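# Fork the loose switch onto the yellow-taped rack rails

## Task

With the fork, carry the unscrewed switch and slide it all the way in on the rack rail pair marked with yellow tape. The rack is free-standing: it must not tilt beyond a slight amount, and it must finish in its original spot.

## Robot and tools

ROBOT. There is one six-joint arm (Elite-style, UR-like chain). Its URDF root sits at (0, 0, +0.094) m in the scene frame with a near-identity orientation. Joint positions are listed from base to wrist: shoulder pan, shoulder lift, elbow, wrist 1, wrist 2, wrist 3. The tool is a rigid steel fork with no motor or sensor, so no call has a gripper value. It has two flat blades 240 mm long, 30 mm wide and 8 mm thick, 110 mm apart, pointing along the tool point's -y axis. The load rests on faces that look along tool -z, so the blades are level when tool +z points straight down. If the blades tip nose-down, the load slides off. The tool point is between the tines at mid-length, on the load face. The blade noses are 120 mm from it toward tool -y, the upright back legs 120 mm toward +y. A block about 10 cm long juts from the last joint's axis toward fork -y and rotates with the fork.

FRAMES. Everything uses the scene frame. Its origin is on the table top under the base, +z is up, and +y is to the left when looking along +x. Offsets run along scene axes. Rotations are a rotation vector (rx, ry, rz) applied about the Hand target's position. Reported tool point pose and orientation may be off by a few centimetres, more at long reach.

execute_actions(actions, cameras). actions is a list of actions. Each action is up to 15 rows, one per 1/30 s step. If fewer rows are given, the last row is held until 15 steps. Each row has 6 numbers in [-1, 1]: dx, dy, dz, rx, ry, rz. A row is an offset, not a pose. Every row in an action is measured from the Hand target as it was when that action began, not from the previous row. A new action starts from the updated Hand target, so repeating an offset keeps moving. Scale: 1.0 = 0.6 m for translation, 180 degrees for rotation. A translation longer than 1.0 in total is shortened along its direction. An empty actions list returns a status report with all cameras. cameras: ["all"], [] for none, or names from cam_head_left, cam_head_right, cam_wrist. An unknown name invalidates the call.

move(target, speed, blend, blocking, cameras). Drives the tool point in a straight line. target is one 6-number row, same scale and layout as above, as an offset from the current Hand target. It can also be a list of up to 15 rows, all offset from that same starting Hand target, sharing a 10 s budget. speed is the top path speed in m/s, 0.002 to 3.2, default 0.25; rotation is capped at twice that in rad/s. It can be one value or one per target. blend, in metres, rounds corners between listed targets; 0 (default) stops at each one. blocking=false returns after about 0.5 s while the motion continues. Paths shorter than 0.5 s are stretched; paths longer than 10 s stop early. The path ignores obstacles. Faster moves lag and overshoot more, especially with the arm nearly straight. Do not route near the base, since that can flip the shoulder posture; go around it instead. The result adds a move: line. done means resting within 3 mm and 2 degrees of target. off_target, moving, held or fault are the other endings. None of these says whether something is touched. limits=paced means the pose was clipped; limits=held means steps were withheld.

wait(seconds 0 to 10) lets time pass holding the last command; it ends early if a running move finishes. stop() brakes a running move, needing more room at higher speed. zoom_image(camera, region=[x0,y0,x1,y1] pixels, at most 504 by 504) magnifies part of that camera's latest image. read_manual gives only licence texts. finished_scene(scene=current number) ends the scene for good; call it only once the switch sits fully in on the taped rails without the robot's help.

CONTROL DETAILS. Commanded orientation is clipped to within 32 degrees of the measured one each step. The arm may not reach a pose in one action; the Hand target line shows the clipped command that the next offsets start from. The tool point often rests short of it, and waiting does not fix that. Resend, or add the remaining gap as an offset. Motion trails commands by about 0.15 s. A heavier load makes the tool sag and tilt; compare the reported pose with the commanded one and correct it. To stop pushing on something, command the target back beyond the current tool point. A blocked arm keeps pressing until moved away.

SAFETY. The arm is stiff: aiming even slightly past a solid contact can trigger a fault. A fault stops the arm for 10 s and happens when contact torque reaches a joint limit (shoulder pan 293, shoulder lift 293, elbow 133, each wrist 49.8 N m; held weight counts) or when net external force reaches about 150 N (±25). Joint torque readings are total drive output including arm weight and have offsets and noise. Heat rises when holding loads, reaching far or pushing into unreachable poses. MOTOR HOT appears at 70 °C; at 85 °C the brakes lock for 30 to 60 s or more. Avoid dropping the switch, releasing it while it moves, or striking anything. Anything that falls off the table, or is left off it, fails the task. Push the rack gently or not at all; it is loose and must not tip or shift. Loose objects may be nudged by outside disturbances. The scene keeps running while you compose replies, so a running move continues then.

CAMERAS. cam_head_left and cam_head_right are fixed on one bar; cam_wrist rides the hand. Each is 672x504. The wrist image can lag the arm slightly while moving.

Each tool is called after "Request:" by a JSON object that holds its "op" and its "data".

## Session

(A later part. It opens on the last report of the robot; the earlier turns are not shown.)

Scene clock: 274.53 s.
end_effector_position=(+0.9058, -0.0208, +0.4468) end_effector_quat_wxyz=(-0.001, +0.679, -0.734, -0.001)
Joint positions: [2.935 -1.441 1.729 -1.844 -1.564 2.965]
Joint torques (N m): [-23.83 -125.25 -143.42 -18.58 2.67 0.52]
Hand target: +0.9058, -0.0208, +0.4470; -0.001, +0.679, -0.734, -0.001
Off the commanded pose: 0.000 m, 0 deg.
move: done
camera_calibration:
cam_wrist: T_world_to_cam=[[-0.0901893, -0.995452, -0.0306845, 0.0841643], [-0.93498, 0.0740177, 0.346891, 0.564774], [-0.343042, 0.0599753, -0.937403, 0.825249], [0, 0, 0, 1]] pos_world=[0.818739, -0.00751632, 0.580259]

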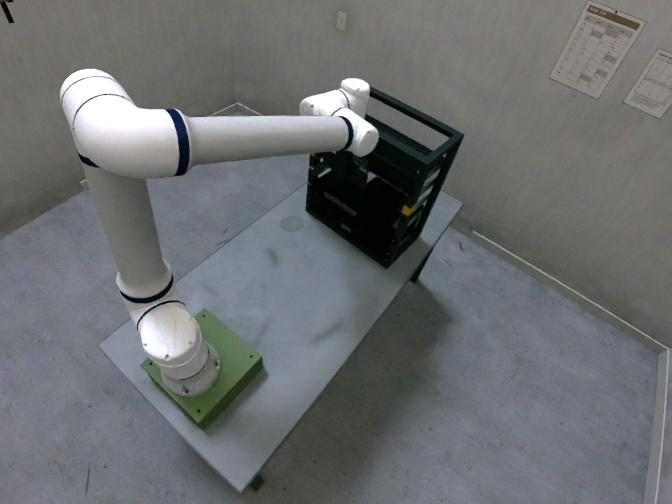

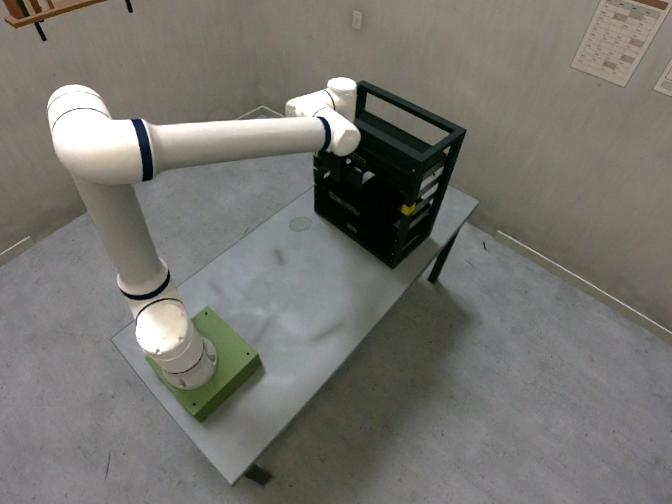

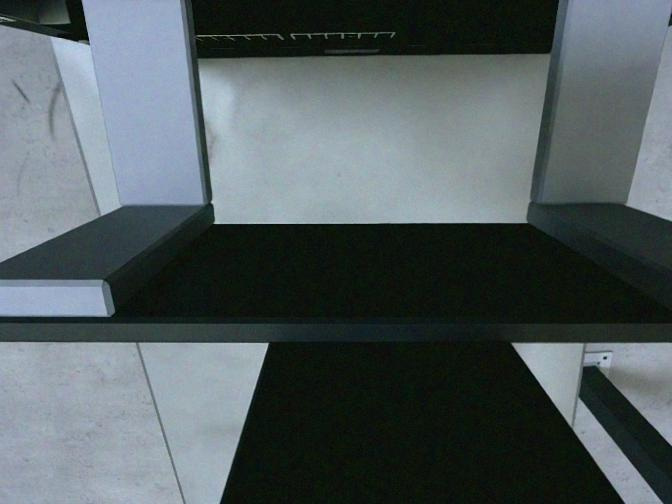

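Request:
{"op": "move", "data": {"target": [-0.1661,0.013,0.0,0,0,0], "speed": 0.08, "cameras": ["all"]}}

Request:
{"op": "zoom_image", "data": {"camera": "cam_head_right", "region": [260, 70, 470, 280]}}

Request:
{"op": "zoom_image", "data": {"camera": "cam_head_left", "region": [260, 70, 470, 280]}}

Scene clock: 282.53 s.
end_effector_position=(+0.8063, -0.0131, +0.4470) end_effector_quat_wxyz=(-0.001, +0.679, -0.734, -0.001)
Joint positions: [2.908 -1.607 1.901 -1.849 -1.564 2.938]
Joint torques (N m): [-21.76 -102.59 -118.41 -18.7 1.03 -2.18]
Hand target: +0.8061, -0.0130, +0.4470; -0.001, +0.679, -0.734, -0.001
Off the commanded pose: 0.000 m, 0 deg.
move: done
camera_calibration:
cam_wrist: T_world_to_cam=[[-0.090156, -0.995458, -0.0305908, 0.0828799], [-0.934983, 0.0740191, 0.346884, 0.471137], [-0.343044, 0.0598756, -0.937409, 0.790747], [0, 0, 0, 1]] pos_world=[0.719239, 0.000283834, 0.580359]

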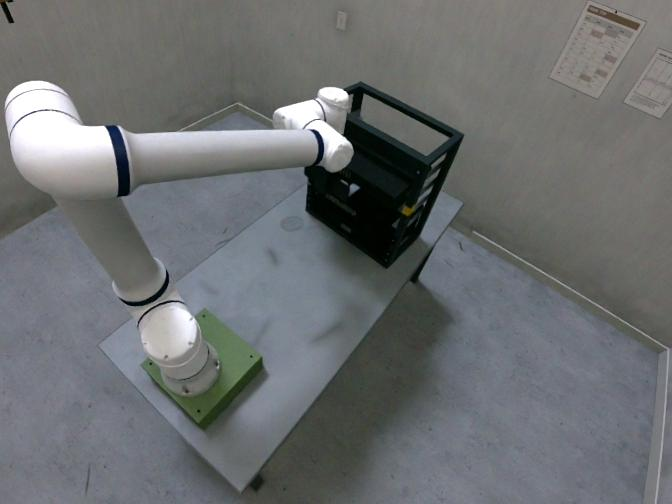

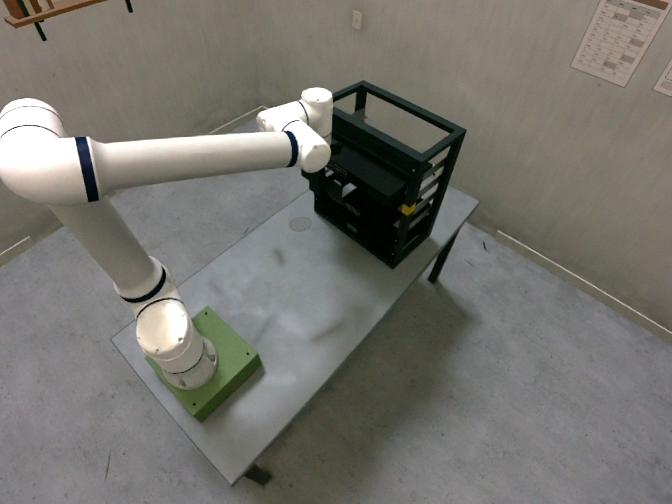

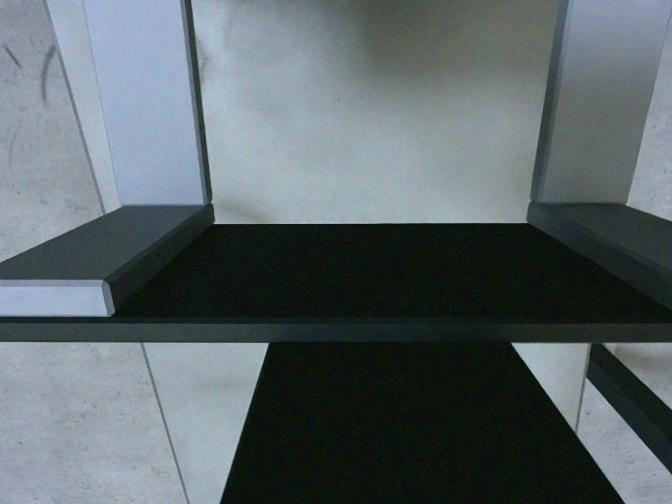

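Scaled by 2.400.

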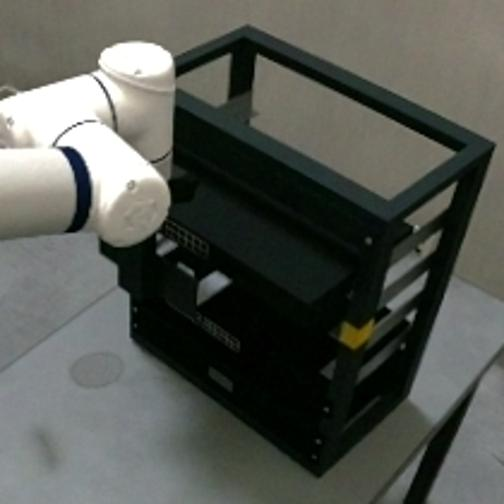

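Scaled by 2.400.

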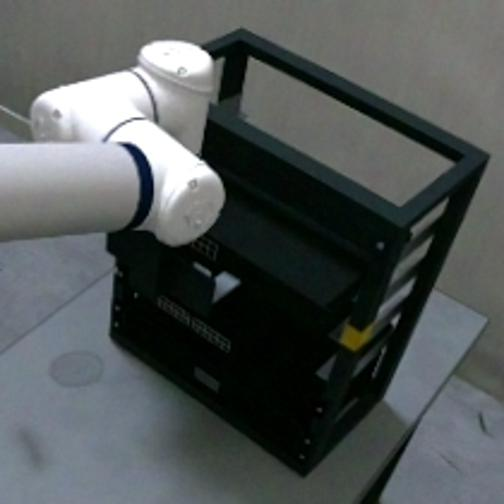

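Request:
{"op": "move", "data": {"target": [-0.3323,0.026,0.0,0,0,0], "speed": 0.1, "cameras": ["all"]}}

Request:
{"op": "zoom_image", "data": {"camera": "cam_head_right", "region": [200, 70, 480, 280]}}

Request:
{"op": "zoom_image", "data": {"camera": "cam_head_left", "region": [200, 70, 480, 280]}}

Scene clock: 287.87 s.
end_effector_position=(+0.6069, +0.0025, +0.4470) end_effector_quat_wxyz=(-0.001, +0.679, -0.734, -0.001)
Joint positions: [2.816 -1.983 2.18 -1.752 -1.566 2.847]
Joint torques (N m): [-22.21 -58.68 -120.55 -18.59 3.4 -2.01]
Hand target: +0.6067, +0.0026, +0.4470; -0.001, +0.679, -0.734, -0.001
Off the commanded pose: 0.000 m, 0 deg.
move: done
camera_calibration:
cam_wrist: T_world_to_cam=[[-0.090156, -0.995458, -0.0305908, 0.0804319], [-0.934983, 0.0740191, 0.346884, 0.283547], [-0.343044, 0.0598756, -0.937409, 0.72141], [0, 0, 0, 1]] pos_world=[0.519839, 0.0158838, 0.580359]

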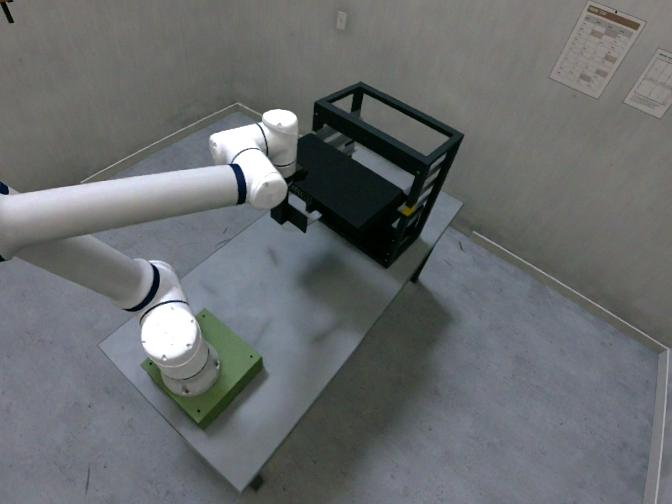

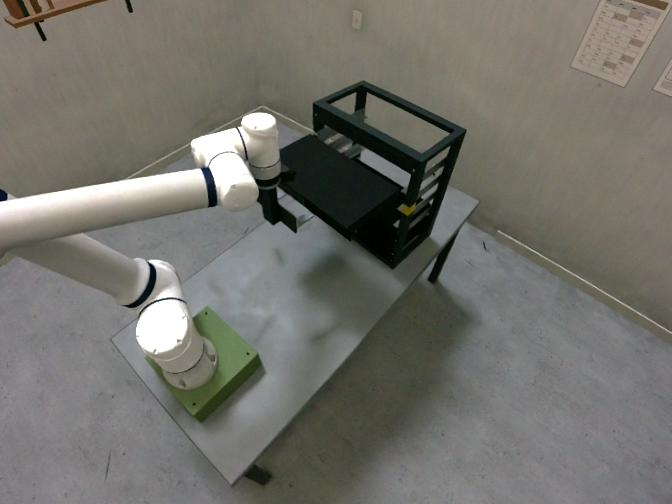

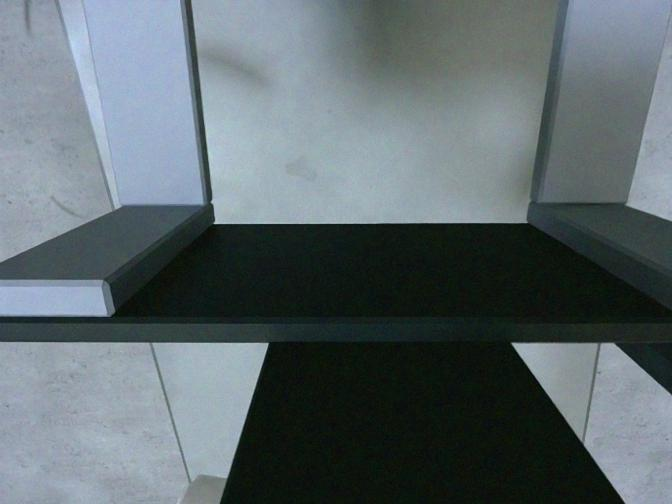

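Scaled by 1.800.

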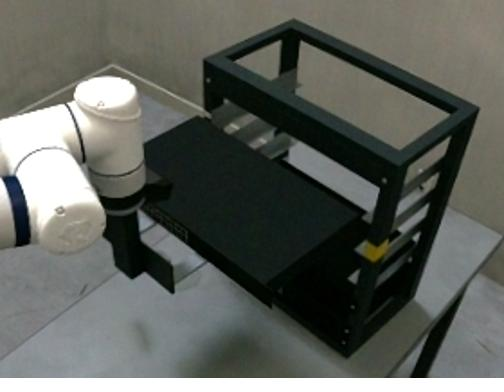

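Scaled by 1.800.

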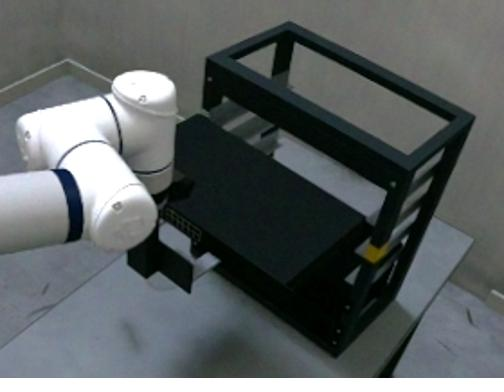

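Request:
{"op": "move", "data": {"target": [0.0,0.0,-0.1483,0,0,0], "speed": 0.1, "cameras": ["all"]}}

Request:
{"op": "zoom_image", "data": {"camera": "cam_head_right", "region": [340, 130, 480, 235]}}

Request:
{"op": "zoom_image", "data": {"camera": "cam_head_left", "region": [340, 130, 480, 235]}}

Scene clock: 295.83 s.
end_effector_position=(+0.6067, +0.0025, +0.3582) end_effector_quat_wxyz=(-0.001, +0.679, -0.734, -0.001)
Joint positions: [2.816 -1.933 2.313 -1.935 -1.565 2.847]
Joint torques (N m): [9.59 -32.84 -115 -23.22 2.03 3.43]
Hand target: +0.6067, +0.0026, +0.3580; -0.001, +0.679, -0.734, -0.001
Off the commanded pose: 0.000 m, 0 deg.
move: done
camera_calibration:
cam_wrist: T_world_to_cam=[[-0.090156, -0.995458, -0.0305908, 0.0777065], [-0.934983, 0.0740191, 0.346884, 0.314257], [-0.343044, 0.0598756, -0.937409, 0.638134], [0, 0, 0, 1]] pos_world=[0.519739, 0.0158838, 0.491559]

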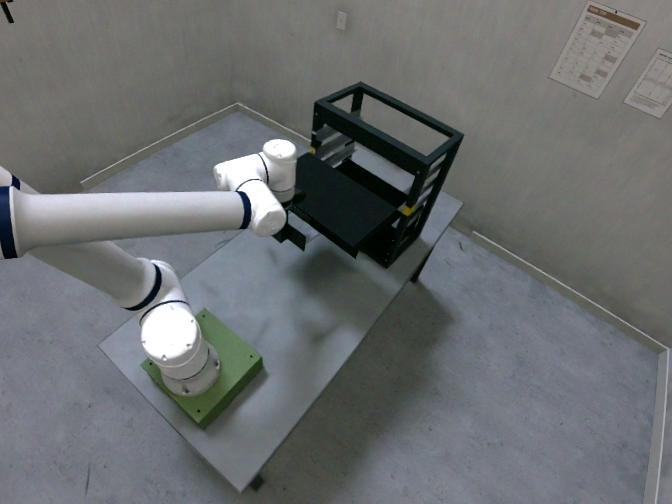

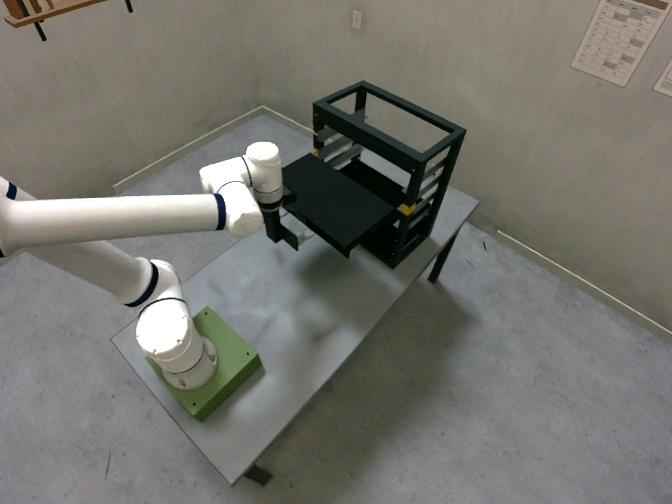

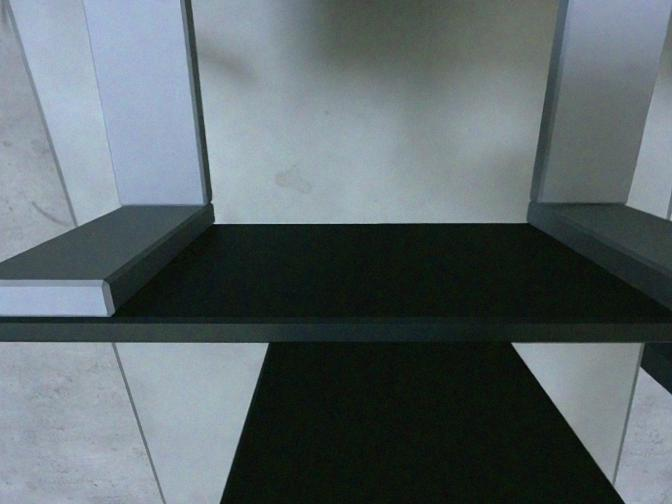

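Scaled by 3.600.

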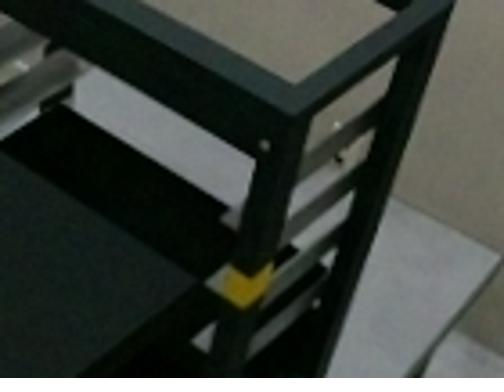

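Scaled by 3.600.

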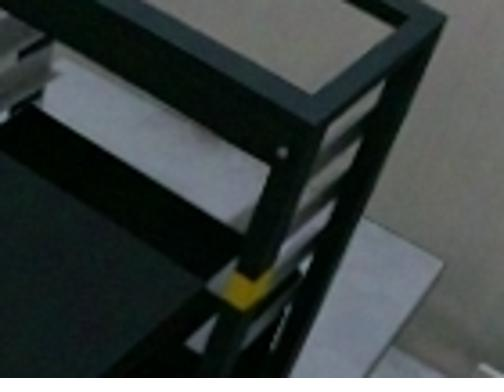

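Request:
{"op": "move", "data": {"target": [0.1661,-0.013,0.0,0,0,0], "speed": 0.08, "cameras": ["cam_head_left","cam_head_right"]}}

Request:
{"op": "zoom_image", "data": {"camera": "cam_head_right", "region": [240, 70, 480, 280]}}

Request:
{"op": "zoom_image", "data": {"camera": "cam_head_left", "region": [340, 130, 480, 235]}}

Scene clock: 306.70 s.
end_effector_position=(+0.7062, -0.0052, +0.3580) end_effector_quat_wxyz=(-0.001, +0.679, -0.734, -0.002)
Joint positions: [2.871 -1.729 2.174 -2 -1.565 2.902]
Joint torques (N m): [8.9 -54.47 -137.86 -23.71 1.98 3.51]
Hand target: +0.7064, -0.0052, +0.3580; -0.001, +0.679, -0.734, -0.001
Off the commanded pose: 0.000 m, 0 deg.
move: done
Images, in order (width x height): cam_head_left 672x504, cam_head_right 672x504.

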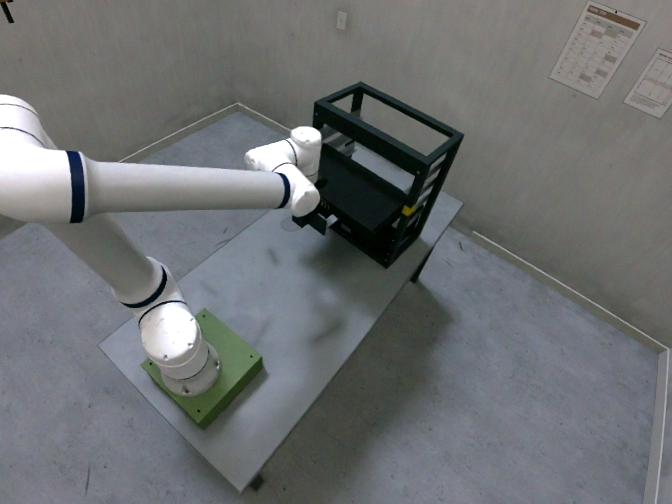

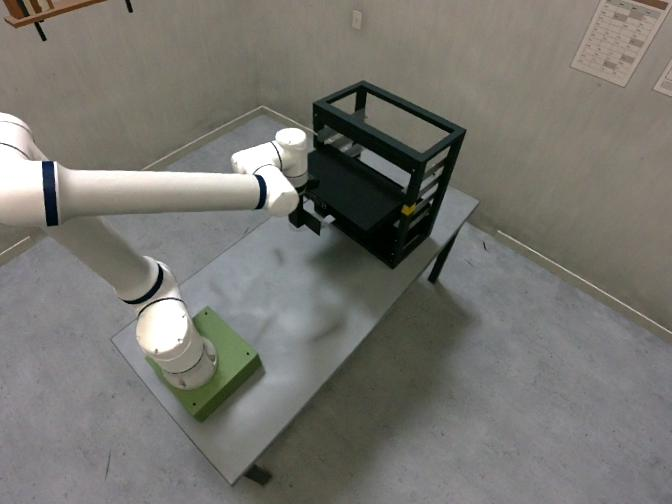

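Scaled by 2.100.

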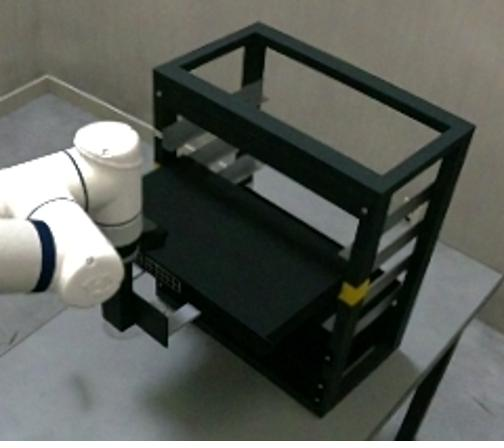

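Scaled by 3.600.

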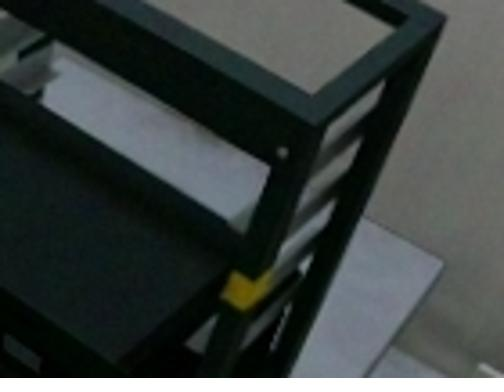

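Request:
{"op": "move", "data": {"target": [0.2658,-0.0208,0.0,0,0,0], "speed": 0.08, "cameras": ["all"]}}

Request:
{"op": "zoom_image", "data": {"camera": "cam_head_right", "region": [240, 70, 480, 280]}}

Request:
{"op": "zoom_image", "data": {"camera": "cam_head_left", "region": [240, 70, 480, 280]}}

Scene clock: 311.87 s.
end_effector_position=(+0.8657, -0.0177, +0.3580) end_effector_quat_wxyz=(-0.001, +0.679, -0.734, -0.001)
Joint positions: [2.925 -1.454 1.91 -2.012 -1.564 2.956]
Joint torques (N m): [8.7 -91.67 -135.8 -18.68 2.07 3.38]
Hand target: +0.8659, -0.0177, +0.3580; -0.001, +0.679, -0.734, -0.001
Off the commanded pose: 0.000 m, 0 deg.
move: done
camera_calibration:
cam_wrist: T_world_to_cam=[[-0.0901893, -0.995452, -0.0306845, 0.0810053], [-0.93498, 0.0740177, 0.346891, 0.557883], [-0.343042, 0.0599753, -0.937403, 0.727966], [0, 0, 0, 1]] pos_world=[0.778639, -0.00431632, 0.491359]

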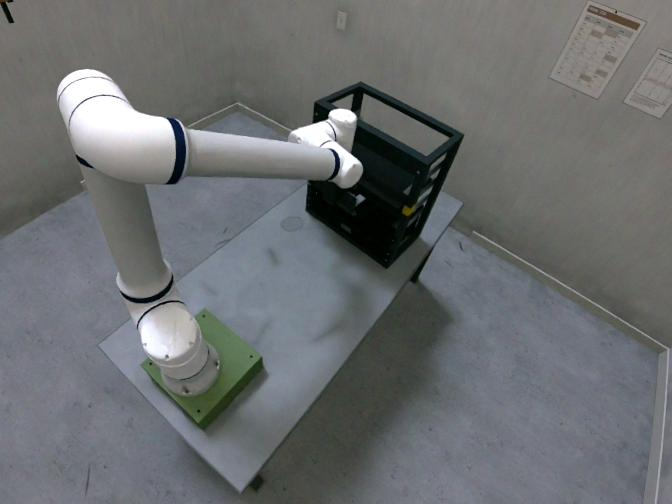

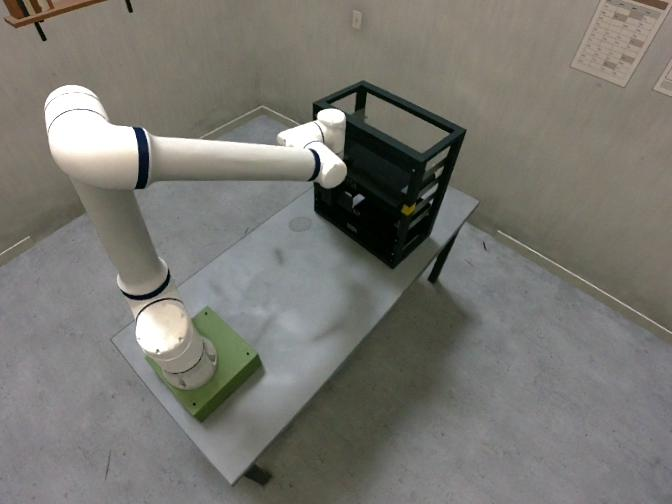

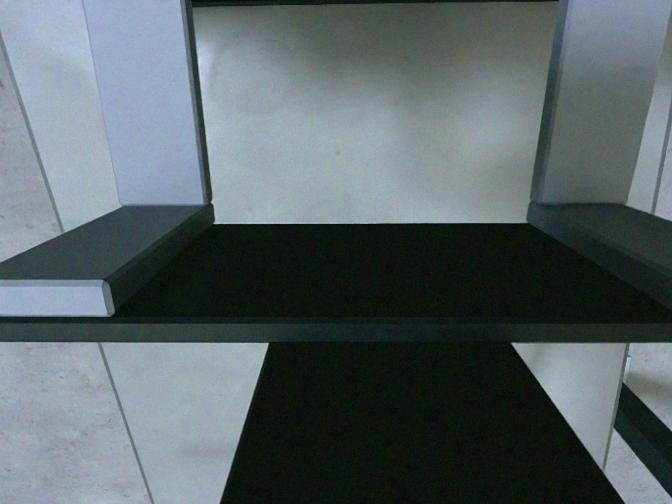

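Scaled by 2.100.

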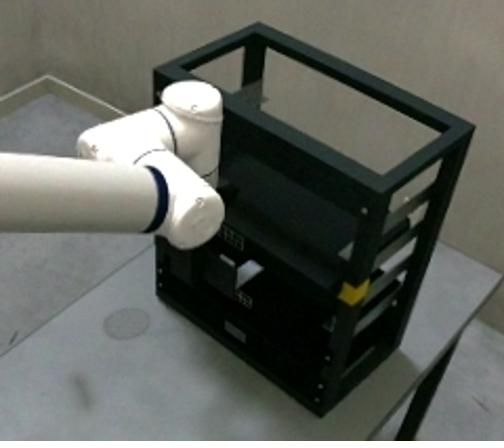

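Scaled by 2.100.

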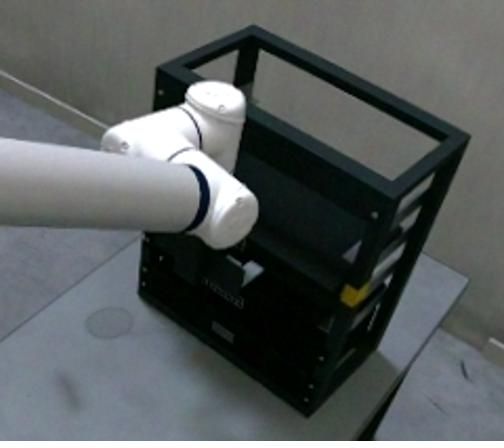

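Request:
{"op": "move", "data": {"target": [0.0645,-0.00505,0.0,0,0,0], "speed": 0.06}}

Request:
{"op": "move", "data": {"target": [0,0,-0.00667,0,0,0], "speed": 0.03}}

Request:
{"op": "move", "data": {"target": [0,0,-0.005,0,0,0], "speed": 0.03}}

Request:
{"op": "move", "data": {"target": [0,0,-0.005,0,0,0], "speed": 0.03, "cameras": ["all"]}}

Scene clock: 316.37 s.
end_effector_position=(+0.9044, -0.0207, +0.3580) end_effector_quat_wxyz=(-0.001, +0.679, -0.734, -0.001)
Joint positions: [2.935 -1.392 1.839 -2.002 -1.564 2.965]
Joint torques (N m): [8.76 -98.04 -136.44 -18.75 2.93 3.22]
Hand target: +0.9046, -0.0208, +0.3580; -0.001, +0.679, -0.734, -0.001
Off the commanded pose: 0.000 m, 0 deg.
move: done

Scene clock: 317.07 s.
end_effector_position=(+0.9046, -0.0208, +0.3542) end_effector_quat_wxyz=(-0.001, +0.679, -0.734, -0.001)
Joint positions: [2.935 -1.389 1.842 -2.009 -1.564 2.966]
Joint torques (N m): [8.79 -100.1 -113.32 -24.08 1.11 3.17]
Hand target: +0.9046, -0.0208, +0.3540; -0.001, +0.679, -0.734, -0.001
Off the commanded pose: 0.000 m, 0 deg.
move: done

Scene clock: 317.77 s.
end_effector_position=(+0.9046, -0.0208, +0.3512) end_effector_quat_wxyz=(-0.001, +0.679, -0.734, -0.001)
Joint positions: [2.935 -1.387 1.846 -2.014 -1.564 2.966]
Joint torques (N m): [6.81 -80.16 -88.57 -15.04 1.75 2.57]
Hand target: +0.9046, -0.0208, +0.3510; -0.001, +0.679, -0.734, -0.001
Off the commanded pose: 0.000 m, 0 deg.
move: done

Scene clock: 318.47 s.
end_effector_position=(+0.9046, -0.0208, +0.3482) end_effector_quat_wxyz=(-0.001, +0.679, -0.734, -0.001)
Joint positions: [2.935 -1.385 1.849 -2.019 -1.564 2.966]
Joint torques (N m): [6.35 -63.12 -70.36 -10.09 1 2.5]
Hand target: +0.9046, -0.0208, +0.3480; -0.001, +0.679, -0.734, -0.001
Off the commanded pose: 0.000 m, 0 deg.
move: done
camera_calibration:
cam_wrist: T_world_to_cam=[[-0.0901892, -0.995452, -0.0306936, 0.0811314], [-0.935013, 0.0740201, 0.346803, 0.597952], [-0.342954, 0.0599768, -0.937436, 0.732253], [0, 0, 0, 1]] pos_world=[0.817539, -0.00741632, 0.481559]

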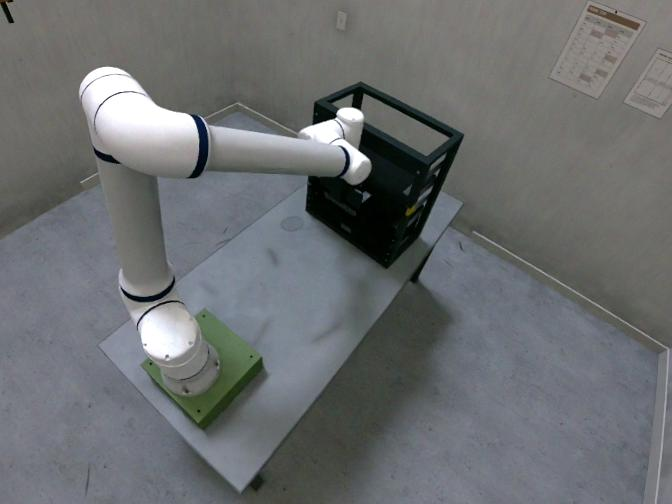

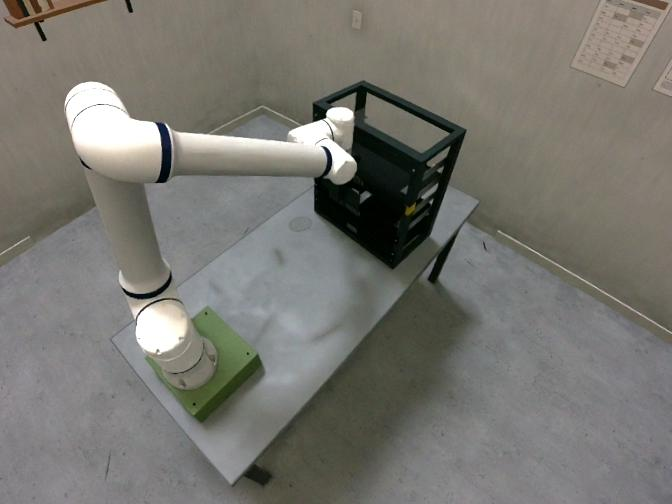

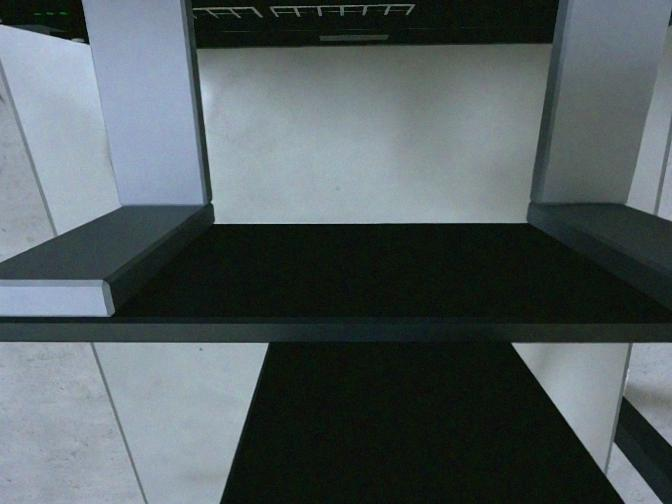

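Request:
{"op": "move", "data": {"target": [[0,0,-0.02,0,0,0],[-0.3655,0.0286,-0.02,0,0,0]], "speed": 0.15, "cameras": ["all"]}}

Request:
{"op": "zoom_image", "data": {"camera": "cam_head_right", "region": [280, 110, 450, 280]}}

Request:
{"op": "zoom_image", "data": {"camera": "cam_head_left", "region": [280, 110, 450, 280]}}

Scene clock: 324.20 s.
end_effector_position=(+0.6855, -0.0036, +0.3360) end_effector_quat_wxyz=(-0.001, +0.679, -0.734, -0.001)
Joint positions: [2.861 -1.75 2.233 -2.039 -1.565 2.892]
Joint torques (N m): [-22.06 -51.79 -68.91 -5.32 1.08 -2.24]
Hand target: +0.6853, -0.0036, +0.3360; -0.001, +0.679, -0.734, -0.001
Off the commanded pose: 0.000 m, 0 deg.
move: done
camera_calibration:
cam_wrist: T_world_to_cam=[[-0.090156, -0.995458, -0.0305908, 0.0780503], [-0.934983, 0.0740191, 0.346884, 0.395993], [-0.343044, 0.0598756, -0.937409, 0.644686], [0, 0, 0, 1]] pos_world=[0.598439, 0.00978383, 0.469359]

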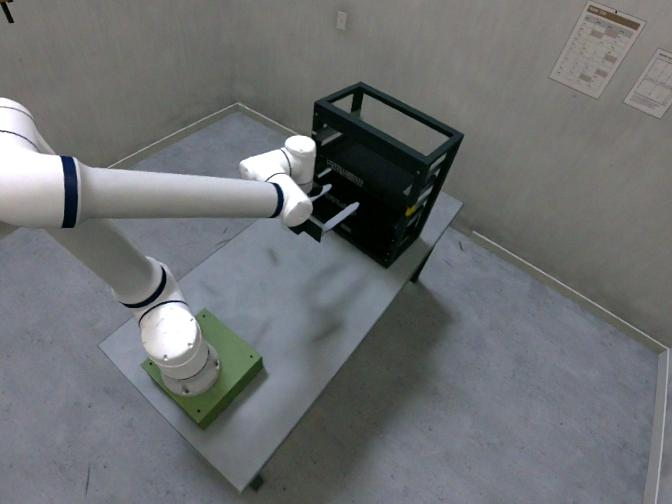

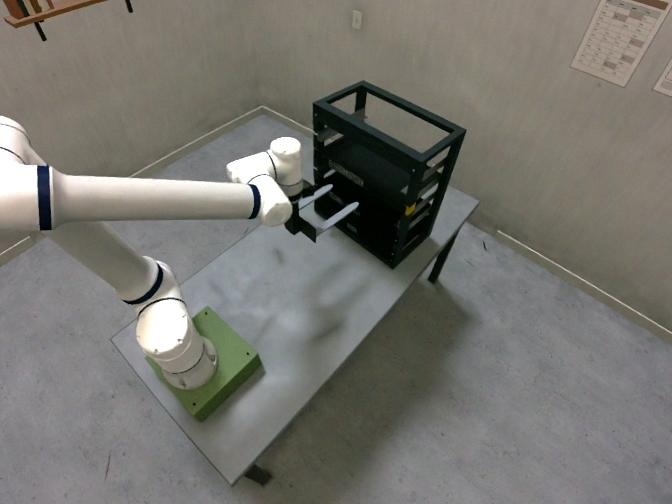

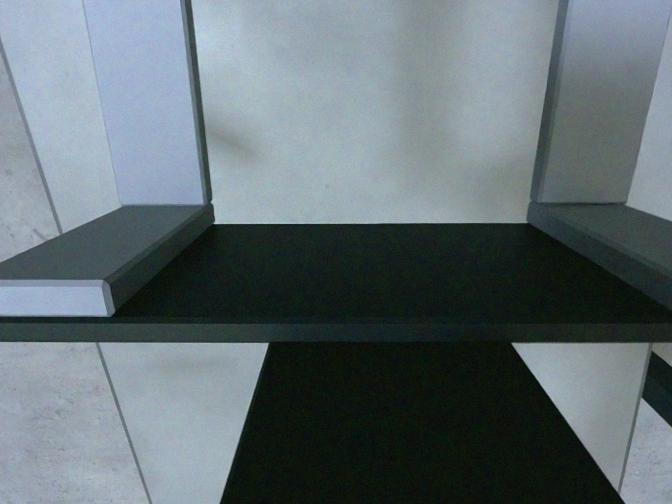

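Scaled by 2.965.

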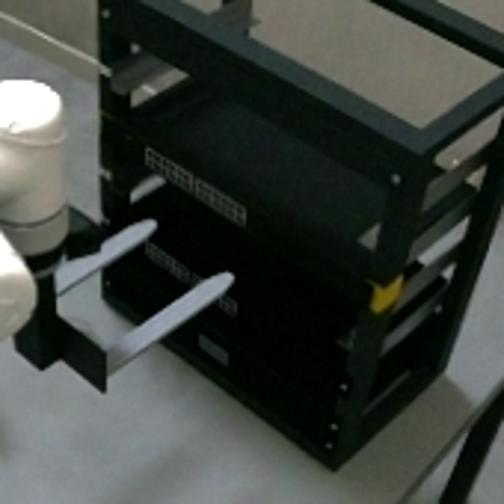

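Scaled by 2.965.

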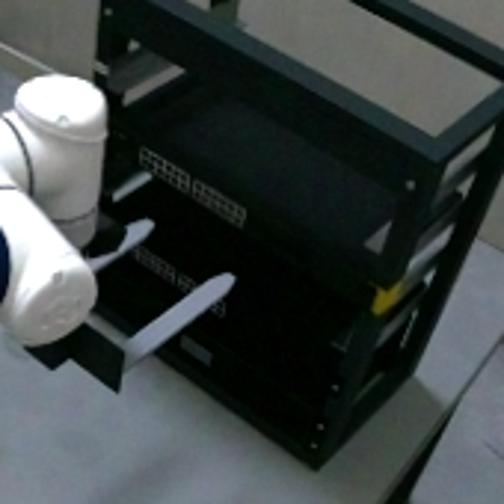

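Request:
{"op": "move", "data": {"target": [[0,0,0.068,0,0,0],[0.0831,-0.0065,0.068,0,0,0]], "speed": 0.1, "cameras": ["all"]}}

Request:
{"op": "zoom_image", "data": {"camera": "cam_head_right", "region": [300, 130, 440, 270]}}

Request:
{"op": "zoom_image", "data": {"camera": "cam_head_left", "region": [300, 130, 440, 270]}}

Scene clock: 331.07 s.
end_effector_position=(+0.7349, -0.0075, +0.3768) end_effector_quat_wxyz=(-0.001, +0.679, -0.734, -0.001)
Joint positions: [2.883 -1.691 2.107 -1.971 -1.564 2.913]
Joint torques (N m): [9.69 -35.32 -95.41 -10.41 0.42 3.27]
Hand target: +0.7351, -0.0075, +0.3768; -0.001, +0.679, -0.734, -0.001
Off the commanded pose: 0.000 m, 0 deg.
move: done
camera_calibration:
cam_wrist: T_world_to_cam=[[-0.0901893, -0.995452, -0.0306845, 0.079939], [-0.93498, 0.0740177, 0.346891, 0.428311], [-0.343042, 0.0599753, -0.937403, 0.700108], [0, 0, 0, 1]] pos_world=[0.647839, 0.00588368, 0.510159]

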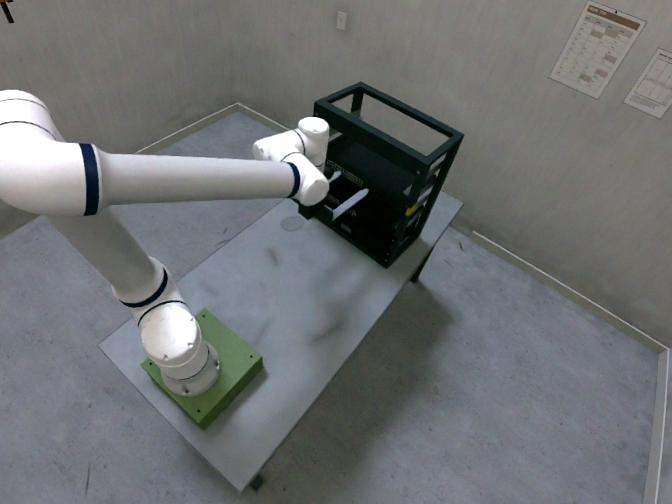

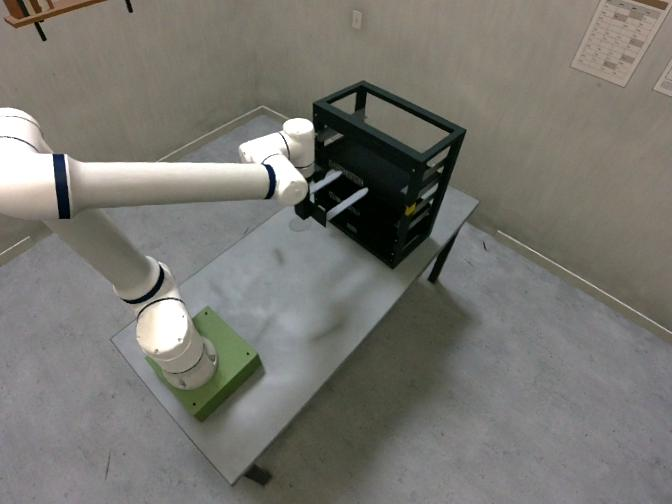

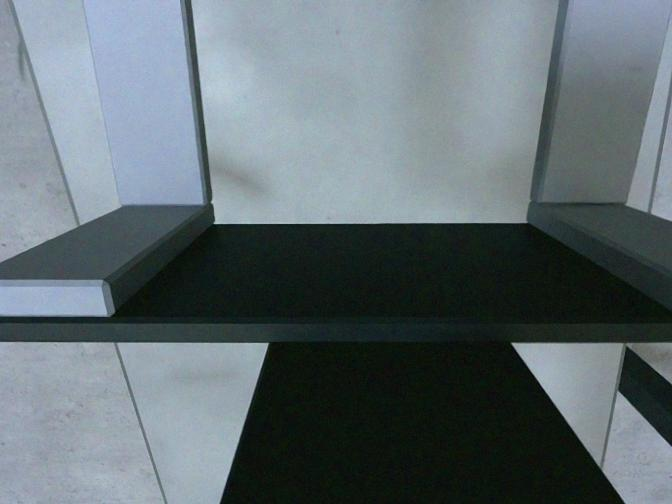

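Scaled by 3.600.

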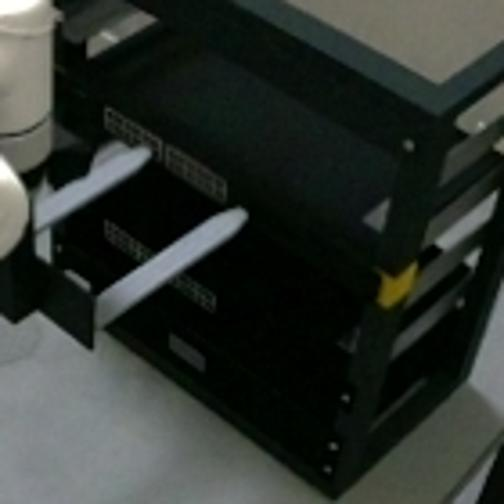

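Scaled by 3.600.

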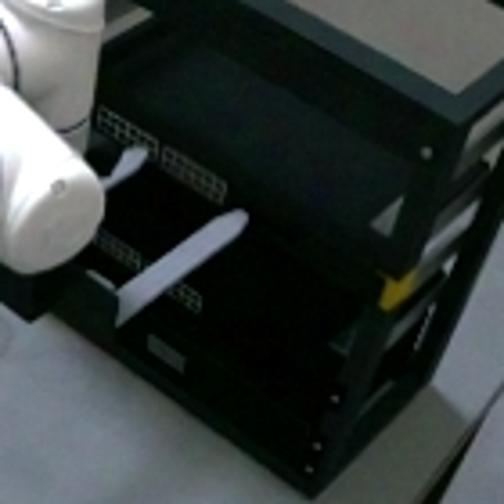

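Request:
{"op": "move", "data": {"target": [0.0166,-0.0013,0,0,0,0], "speed": 0.03}}

Request:
{"op": "move", "data": {"target": [0.0033,-0.00026,0,0,0,0], "speed": 0.01}}

Request:
{"op": "move", "data": {"target": [0.0033,-0.00026,0,0,0,0], "speed": 0.01}}

Request:
{"op": "move", "data": {"target": [0.0033,-0.00026,0,0,0,0], "speed": 0.01}}

Scene clock: 334.93 s.
end_effector_position=(+0.7449, -0.0083, +0.3768) end_effector_quat_wxyz=(-0.001, +0.679, -0.734, -0.001)
Joint positions: [2.887 -1.673 2.091 -1.974 -1.564 2.917]
Joint torques (N m): [9.81 -34 -95.07 -10.3 1.99 3.38]
Hand target: +0.7451, -0.0083, +0.3768; -0.001, +0.679, -0.734, -0.001
Off the commanded pose: 0.000 m, 0 deg.
move: done

Scene clock: 335.63 s.
end_effector_position=(+0.7470, -0.0084, +0.3768) end_effector_quat_wxyz=(-0.001, +0.679, -0.734, -0.002)
Joint positions: [2.887 -1.669 2.088 -1.974 -1.564 2.918]
Joint torques (N m): [3.42 -33.77 -109.08 -16.15 1.9 5.88]
Hand target: +0.7471, -0.0084, +0.3768; -0.001, +0.679, -0.734, -0.001
Off the commanded pose: 0.000 m, 0 deg.
move: done

Scene clock: 336.33 s.
end_effector_position=(+0.7490, -0.0086, +0.3768) end_effector_quat_wxyz=(-0.001, +0.679, -0.734, -0.001)
Joint positions: [2.888 -1.665 2.085 -1.975 -1.564 2.919]
Joint torques (N m): [6.02 -34.57 -109.36 -16.44 1.58 4.32]
Hand target: +0.7491, -0.0086, +0.3768; -0.001, +0.679, -0.734, -0.001
Off the commanded pose: 0.000 m, 0 deg.
move: done

Scene clock: 337.03 s.
end_effector_position=(+0.7510, -0.0087, +0.3768) end_effector_quat_wxyz=(-0.001, +0.679, -0.734, -0.001)
Joint positions: [2.889 -1.662 2.082 -1.975 -1.564 2.92]
Joint torques (N m): [9.57 -36.79 -109.33 -16.33 2.02 3.41]
Hand target: +0.7510, -0.0087, +0.3768; -0.001, +0.679, -0.734, -0.001
Off the commanded pose: 0.000 m, 0 deg.
move: done

Request:
{"op": "execute_actions", "data": {"actions": []}}

Request:
{"op": "zoom_image", "data": {"camera": "cam_head_right", "region": [300, 130, 440, 270]}}

Request:
{"op": "zoom_image", "data": {"camera": "cam_head_left", "region": [300, 130, 440, 270]}}

Scene clock: 341.63 s.
end_effector_position=(+0.7510, -0.0087, +0.3768) end_effector_quat_wxyz=(-0.001, +0.679, -0.734, -0.001)
Joint positions: [2.889 -1.662 2.082 -1.975 -1.564 2.92]
Joint velocities: within noise
Joint torques (N m): [9.61 -33.18 -110.27 -16.31 1.89 3.32]
Hand target: +0.7510, -0.0087, +0.3768; -0.001, +0.679, -0.734, -0.001
Off the commanded pose: 0.000 m, 0 deg.
camera_calibration:
cam_wrist: T_world_to_cam=[[-0.0901893, -0.995452, -0.0306845, 0.080106], [-0.93498, 0.0740177, 0.346891, 0.443554], [-0.343042, 0.0599753, -0.937403, 0.705743], [0, 0, 0, 1]] pos_world=[0.664039, 0.00458368, 0.510159]

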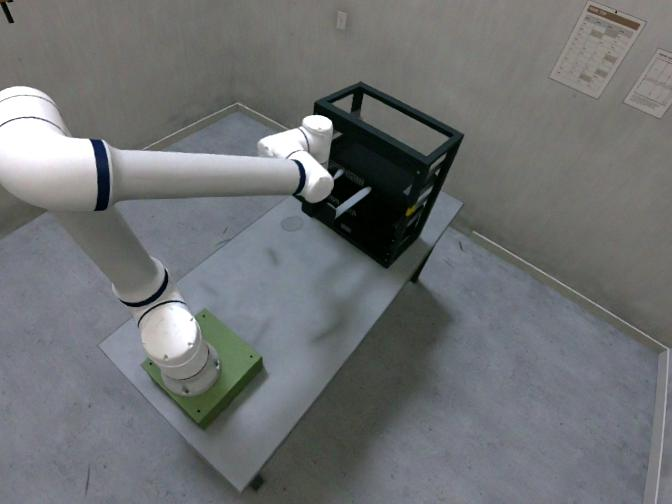

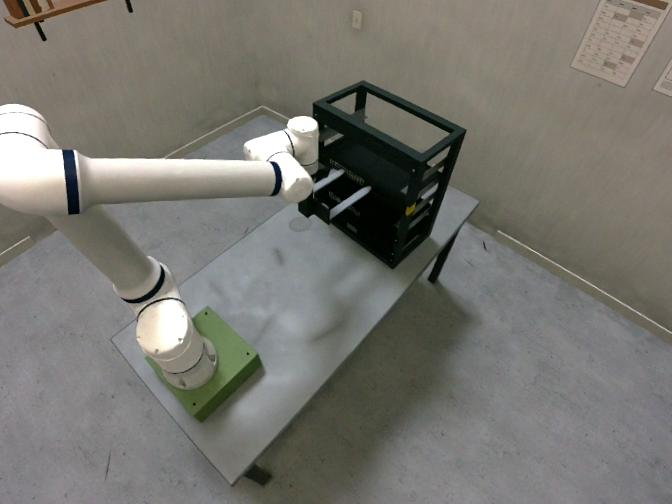

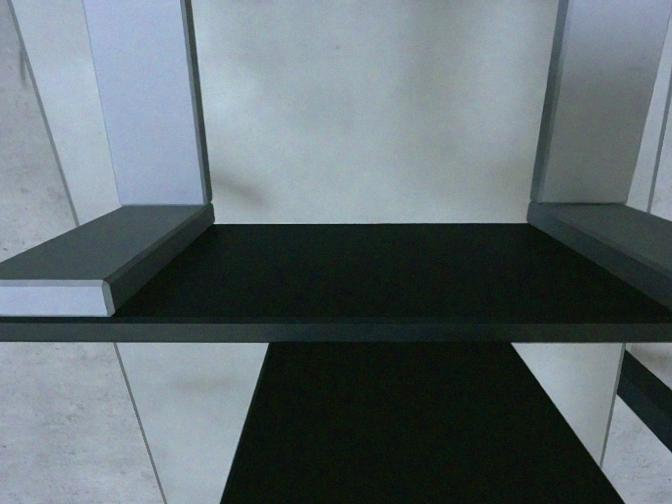

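Scaled by 3.600.

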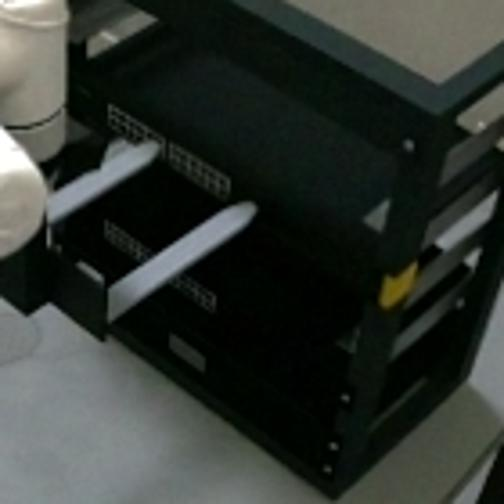

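Scaled by 3.600.

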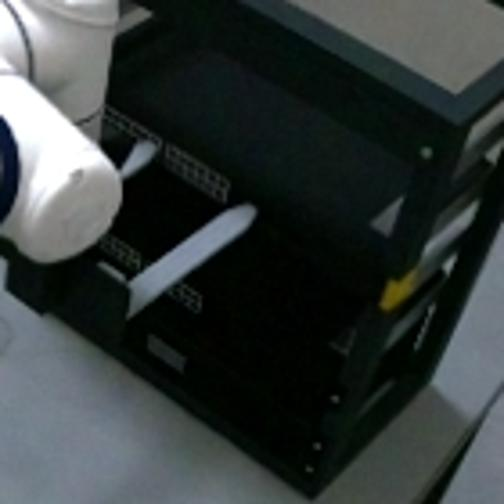

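Request:
{"op": "move", "data": {"target": [0.00167,-0.00013,0,0,0,0], "speed": 0.01}}

Request:
{"op": "move", "data": {"target": [0.00167,-0.00013,0,0,0,0], "speed": 0.01}}

Request:
{"op": "move", "data": {"target": [0.00167,-0.00013,0,0,0,0], "speed": 0.01}}

Request:
{"op": "zoom_image", "data": {"camera": "cam_head_left", "region": [380, 170, 440, 230]}}

Scene clock: 347.13 s.
end_effector_position=(+0.7520, -0.0088, +0.3768) end_effector_quat_wxyz=(-0.001, +0.679, -0.734, -0.001)
Joint positions: [2.889 -1.66 2.08 -1.975 -1.564 2.92]
Joint torques (N m): [8.94 -22.69 -114.55 -19.44 2.27 5.62]
Hand target: +0.7520, -0.0088, +0.3768; -0.001, +0.679, -0.734, -0.001
Off the commanded pose: 0.000 m, 0 deg.
move: done

Scene clock: 347.83 s.
end_effector_position=(+0.7529, -0.0089, +0.3767) end_effector_quat_wxyz=(-0.001, +0.679, -0.734, -0.002)
Joint positions: [2.89 -1.658 2.079 -1.975 -1.564 2.92]
Joint torques (N m): [4.8 -13.54 -134.64 -27.01 2.62 8.43]
Hand target: +0.7531, -0.0089, +0.3768; -0.001, +0.679, -0.734, -0.001
Off the commanded pose: 0.000 m, 0 deg.
move: done

Scene clock: 358.27 s.
end_effector_position=(+0.7520, -0.0085, +0.3752) end_effector_quat_wxyz=(+0.000, +0.679, -0.734, -0.003)
Joint positions: [2.89 -1.657 2.079 -1.972 -1.565 2.92]
Joint torques (N m): [-6.22 -49.85 -82.9 -8.57 -0.22 0.72]
Hand target: +0.7520, -0.0085, +0.3752; +0.000, +0.679, -0.734, -0.003 (not the last commanded pose)
Off the commanded pose: 0.003 m, 0 deg.
FORCE FAULT: contact force on the arm reached its limit, and the arm stopped for 10 seconds. The contact can be on any part of the arm, not only on its tool. That time counts as 20 of the actions that you can send in this scene. The arm's remaining commands of this call were not run. The arm's target is now where it stood when the stop ended, not its last command. The arm accepts commands again.
move: fault

Scaled by 8.400.
This view is cut from an older image: the scene may have changed since it was taken.

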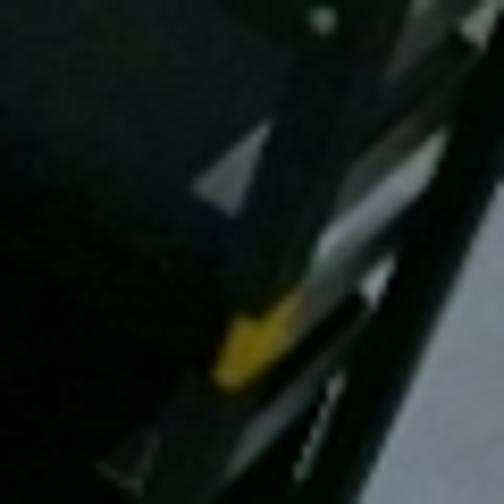

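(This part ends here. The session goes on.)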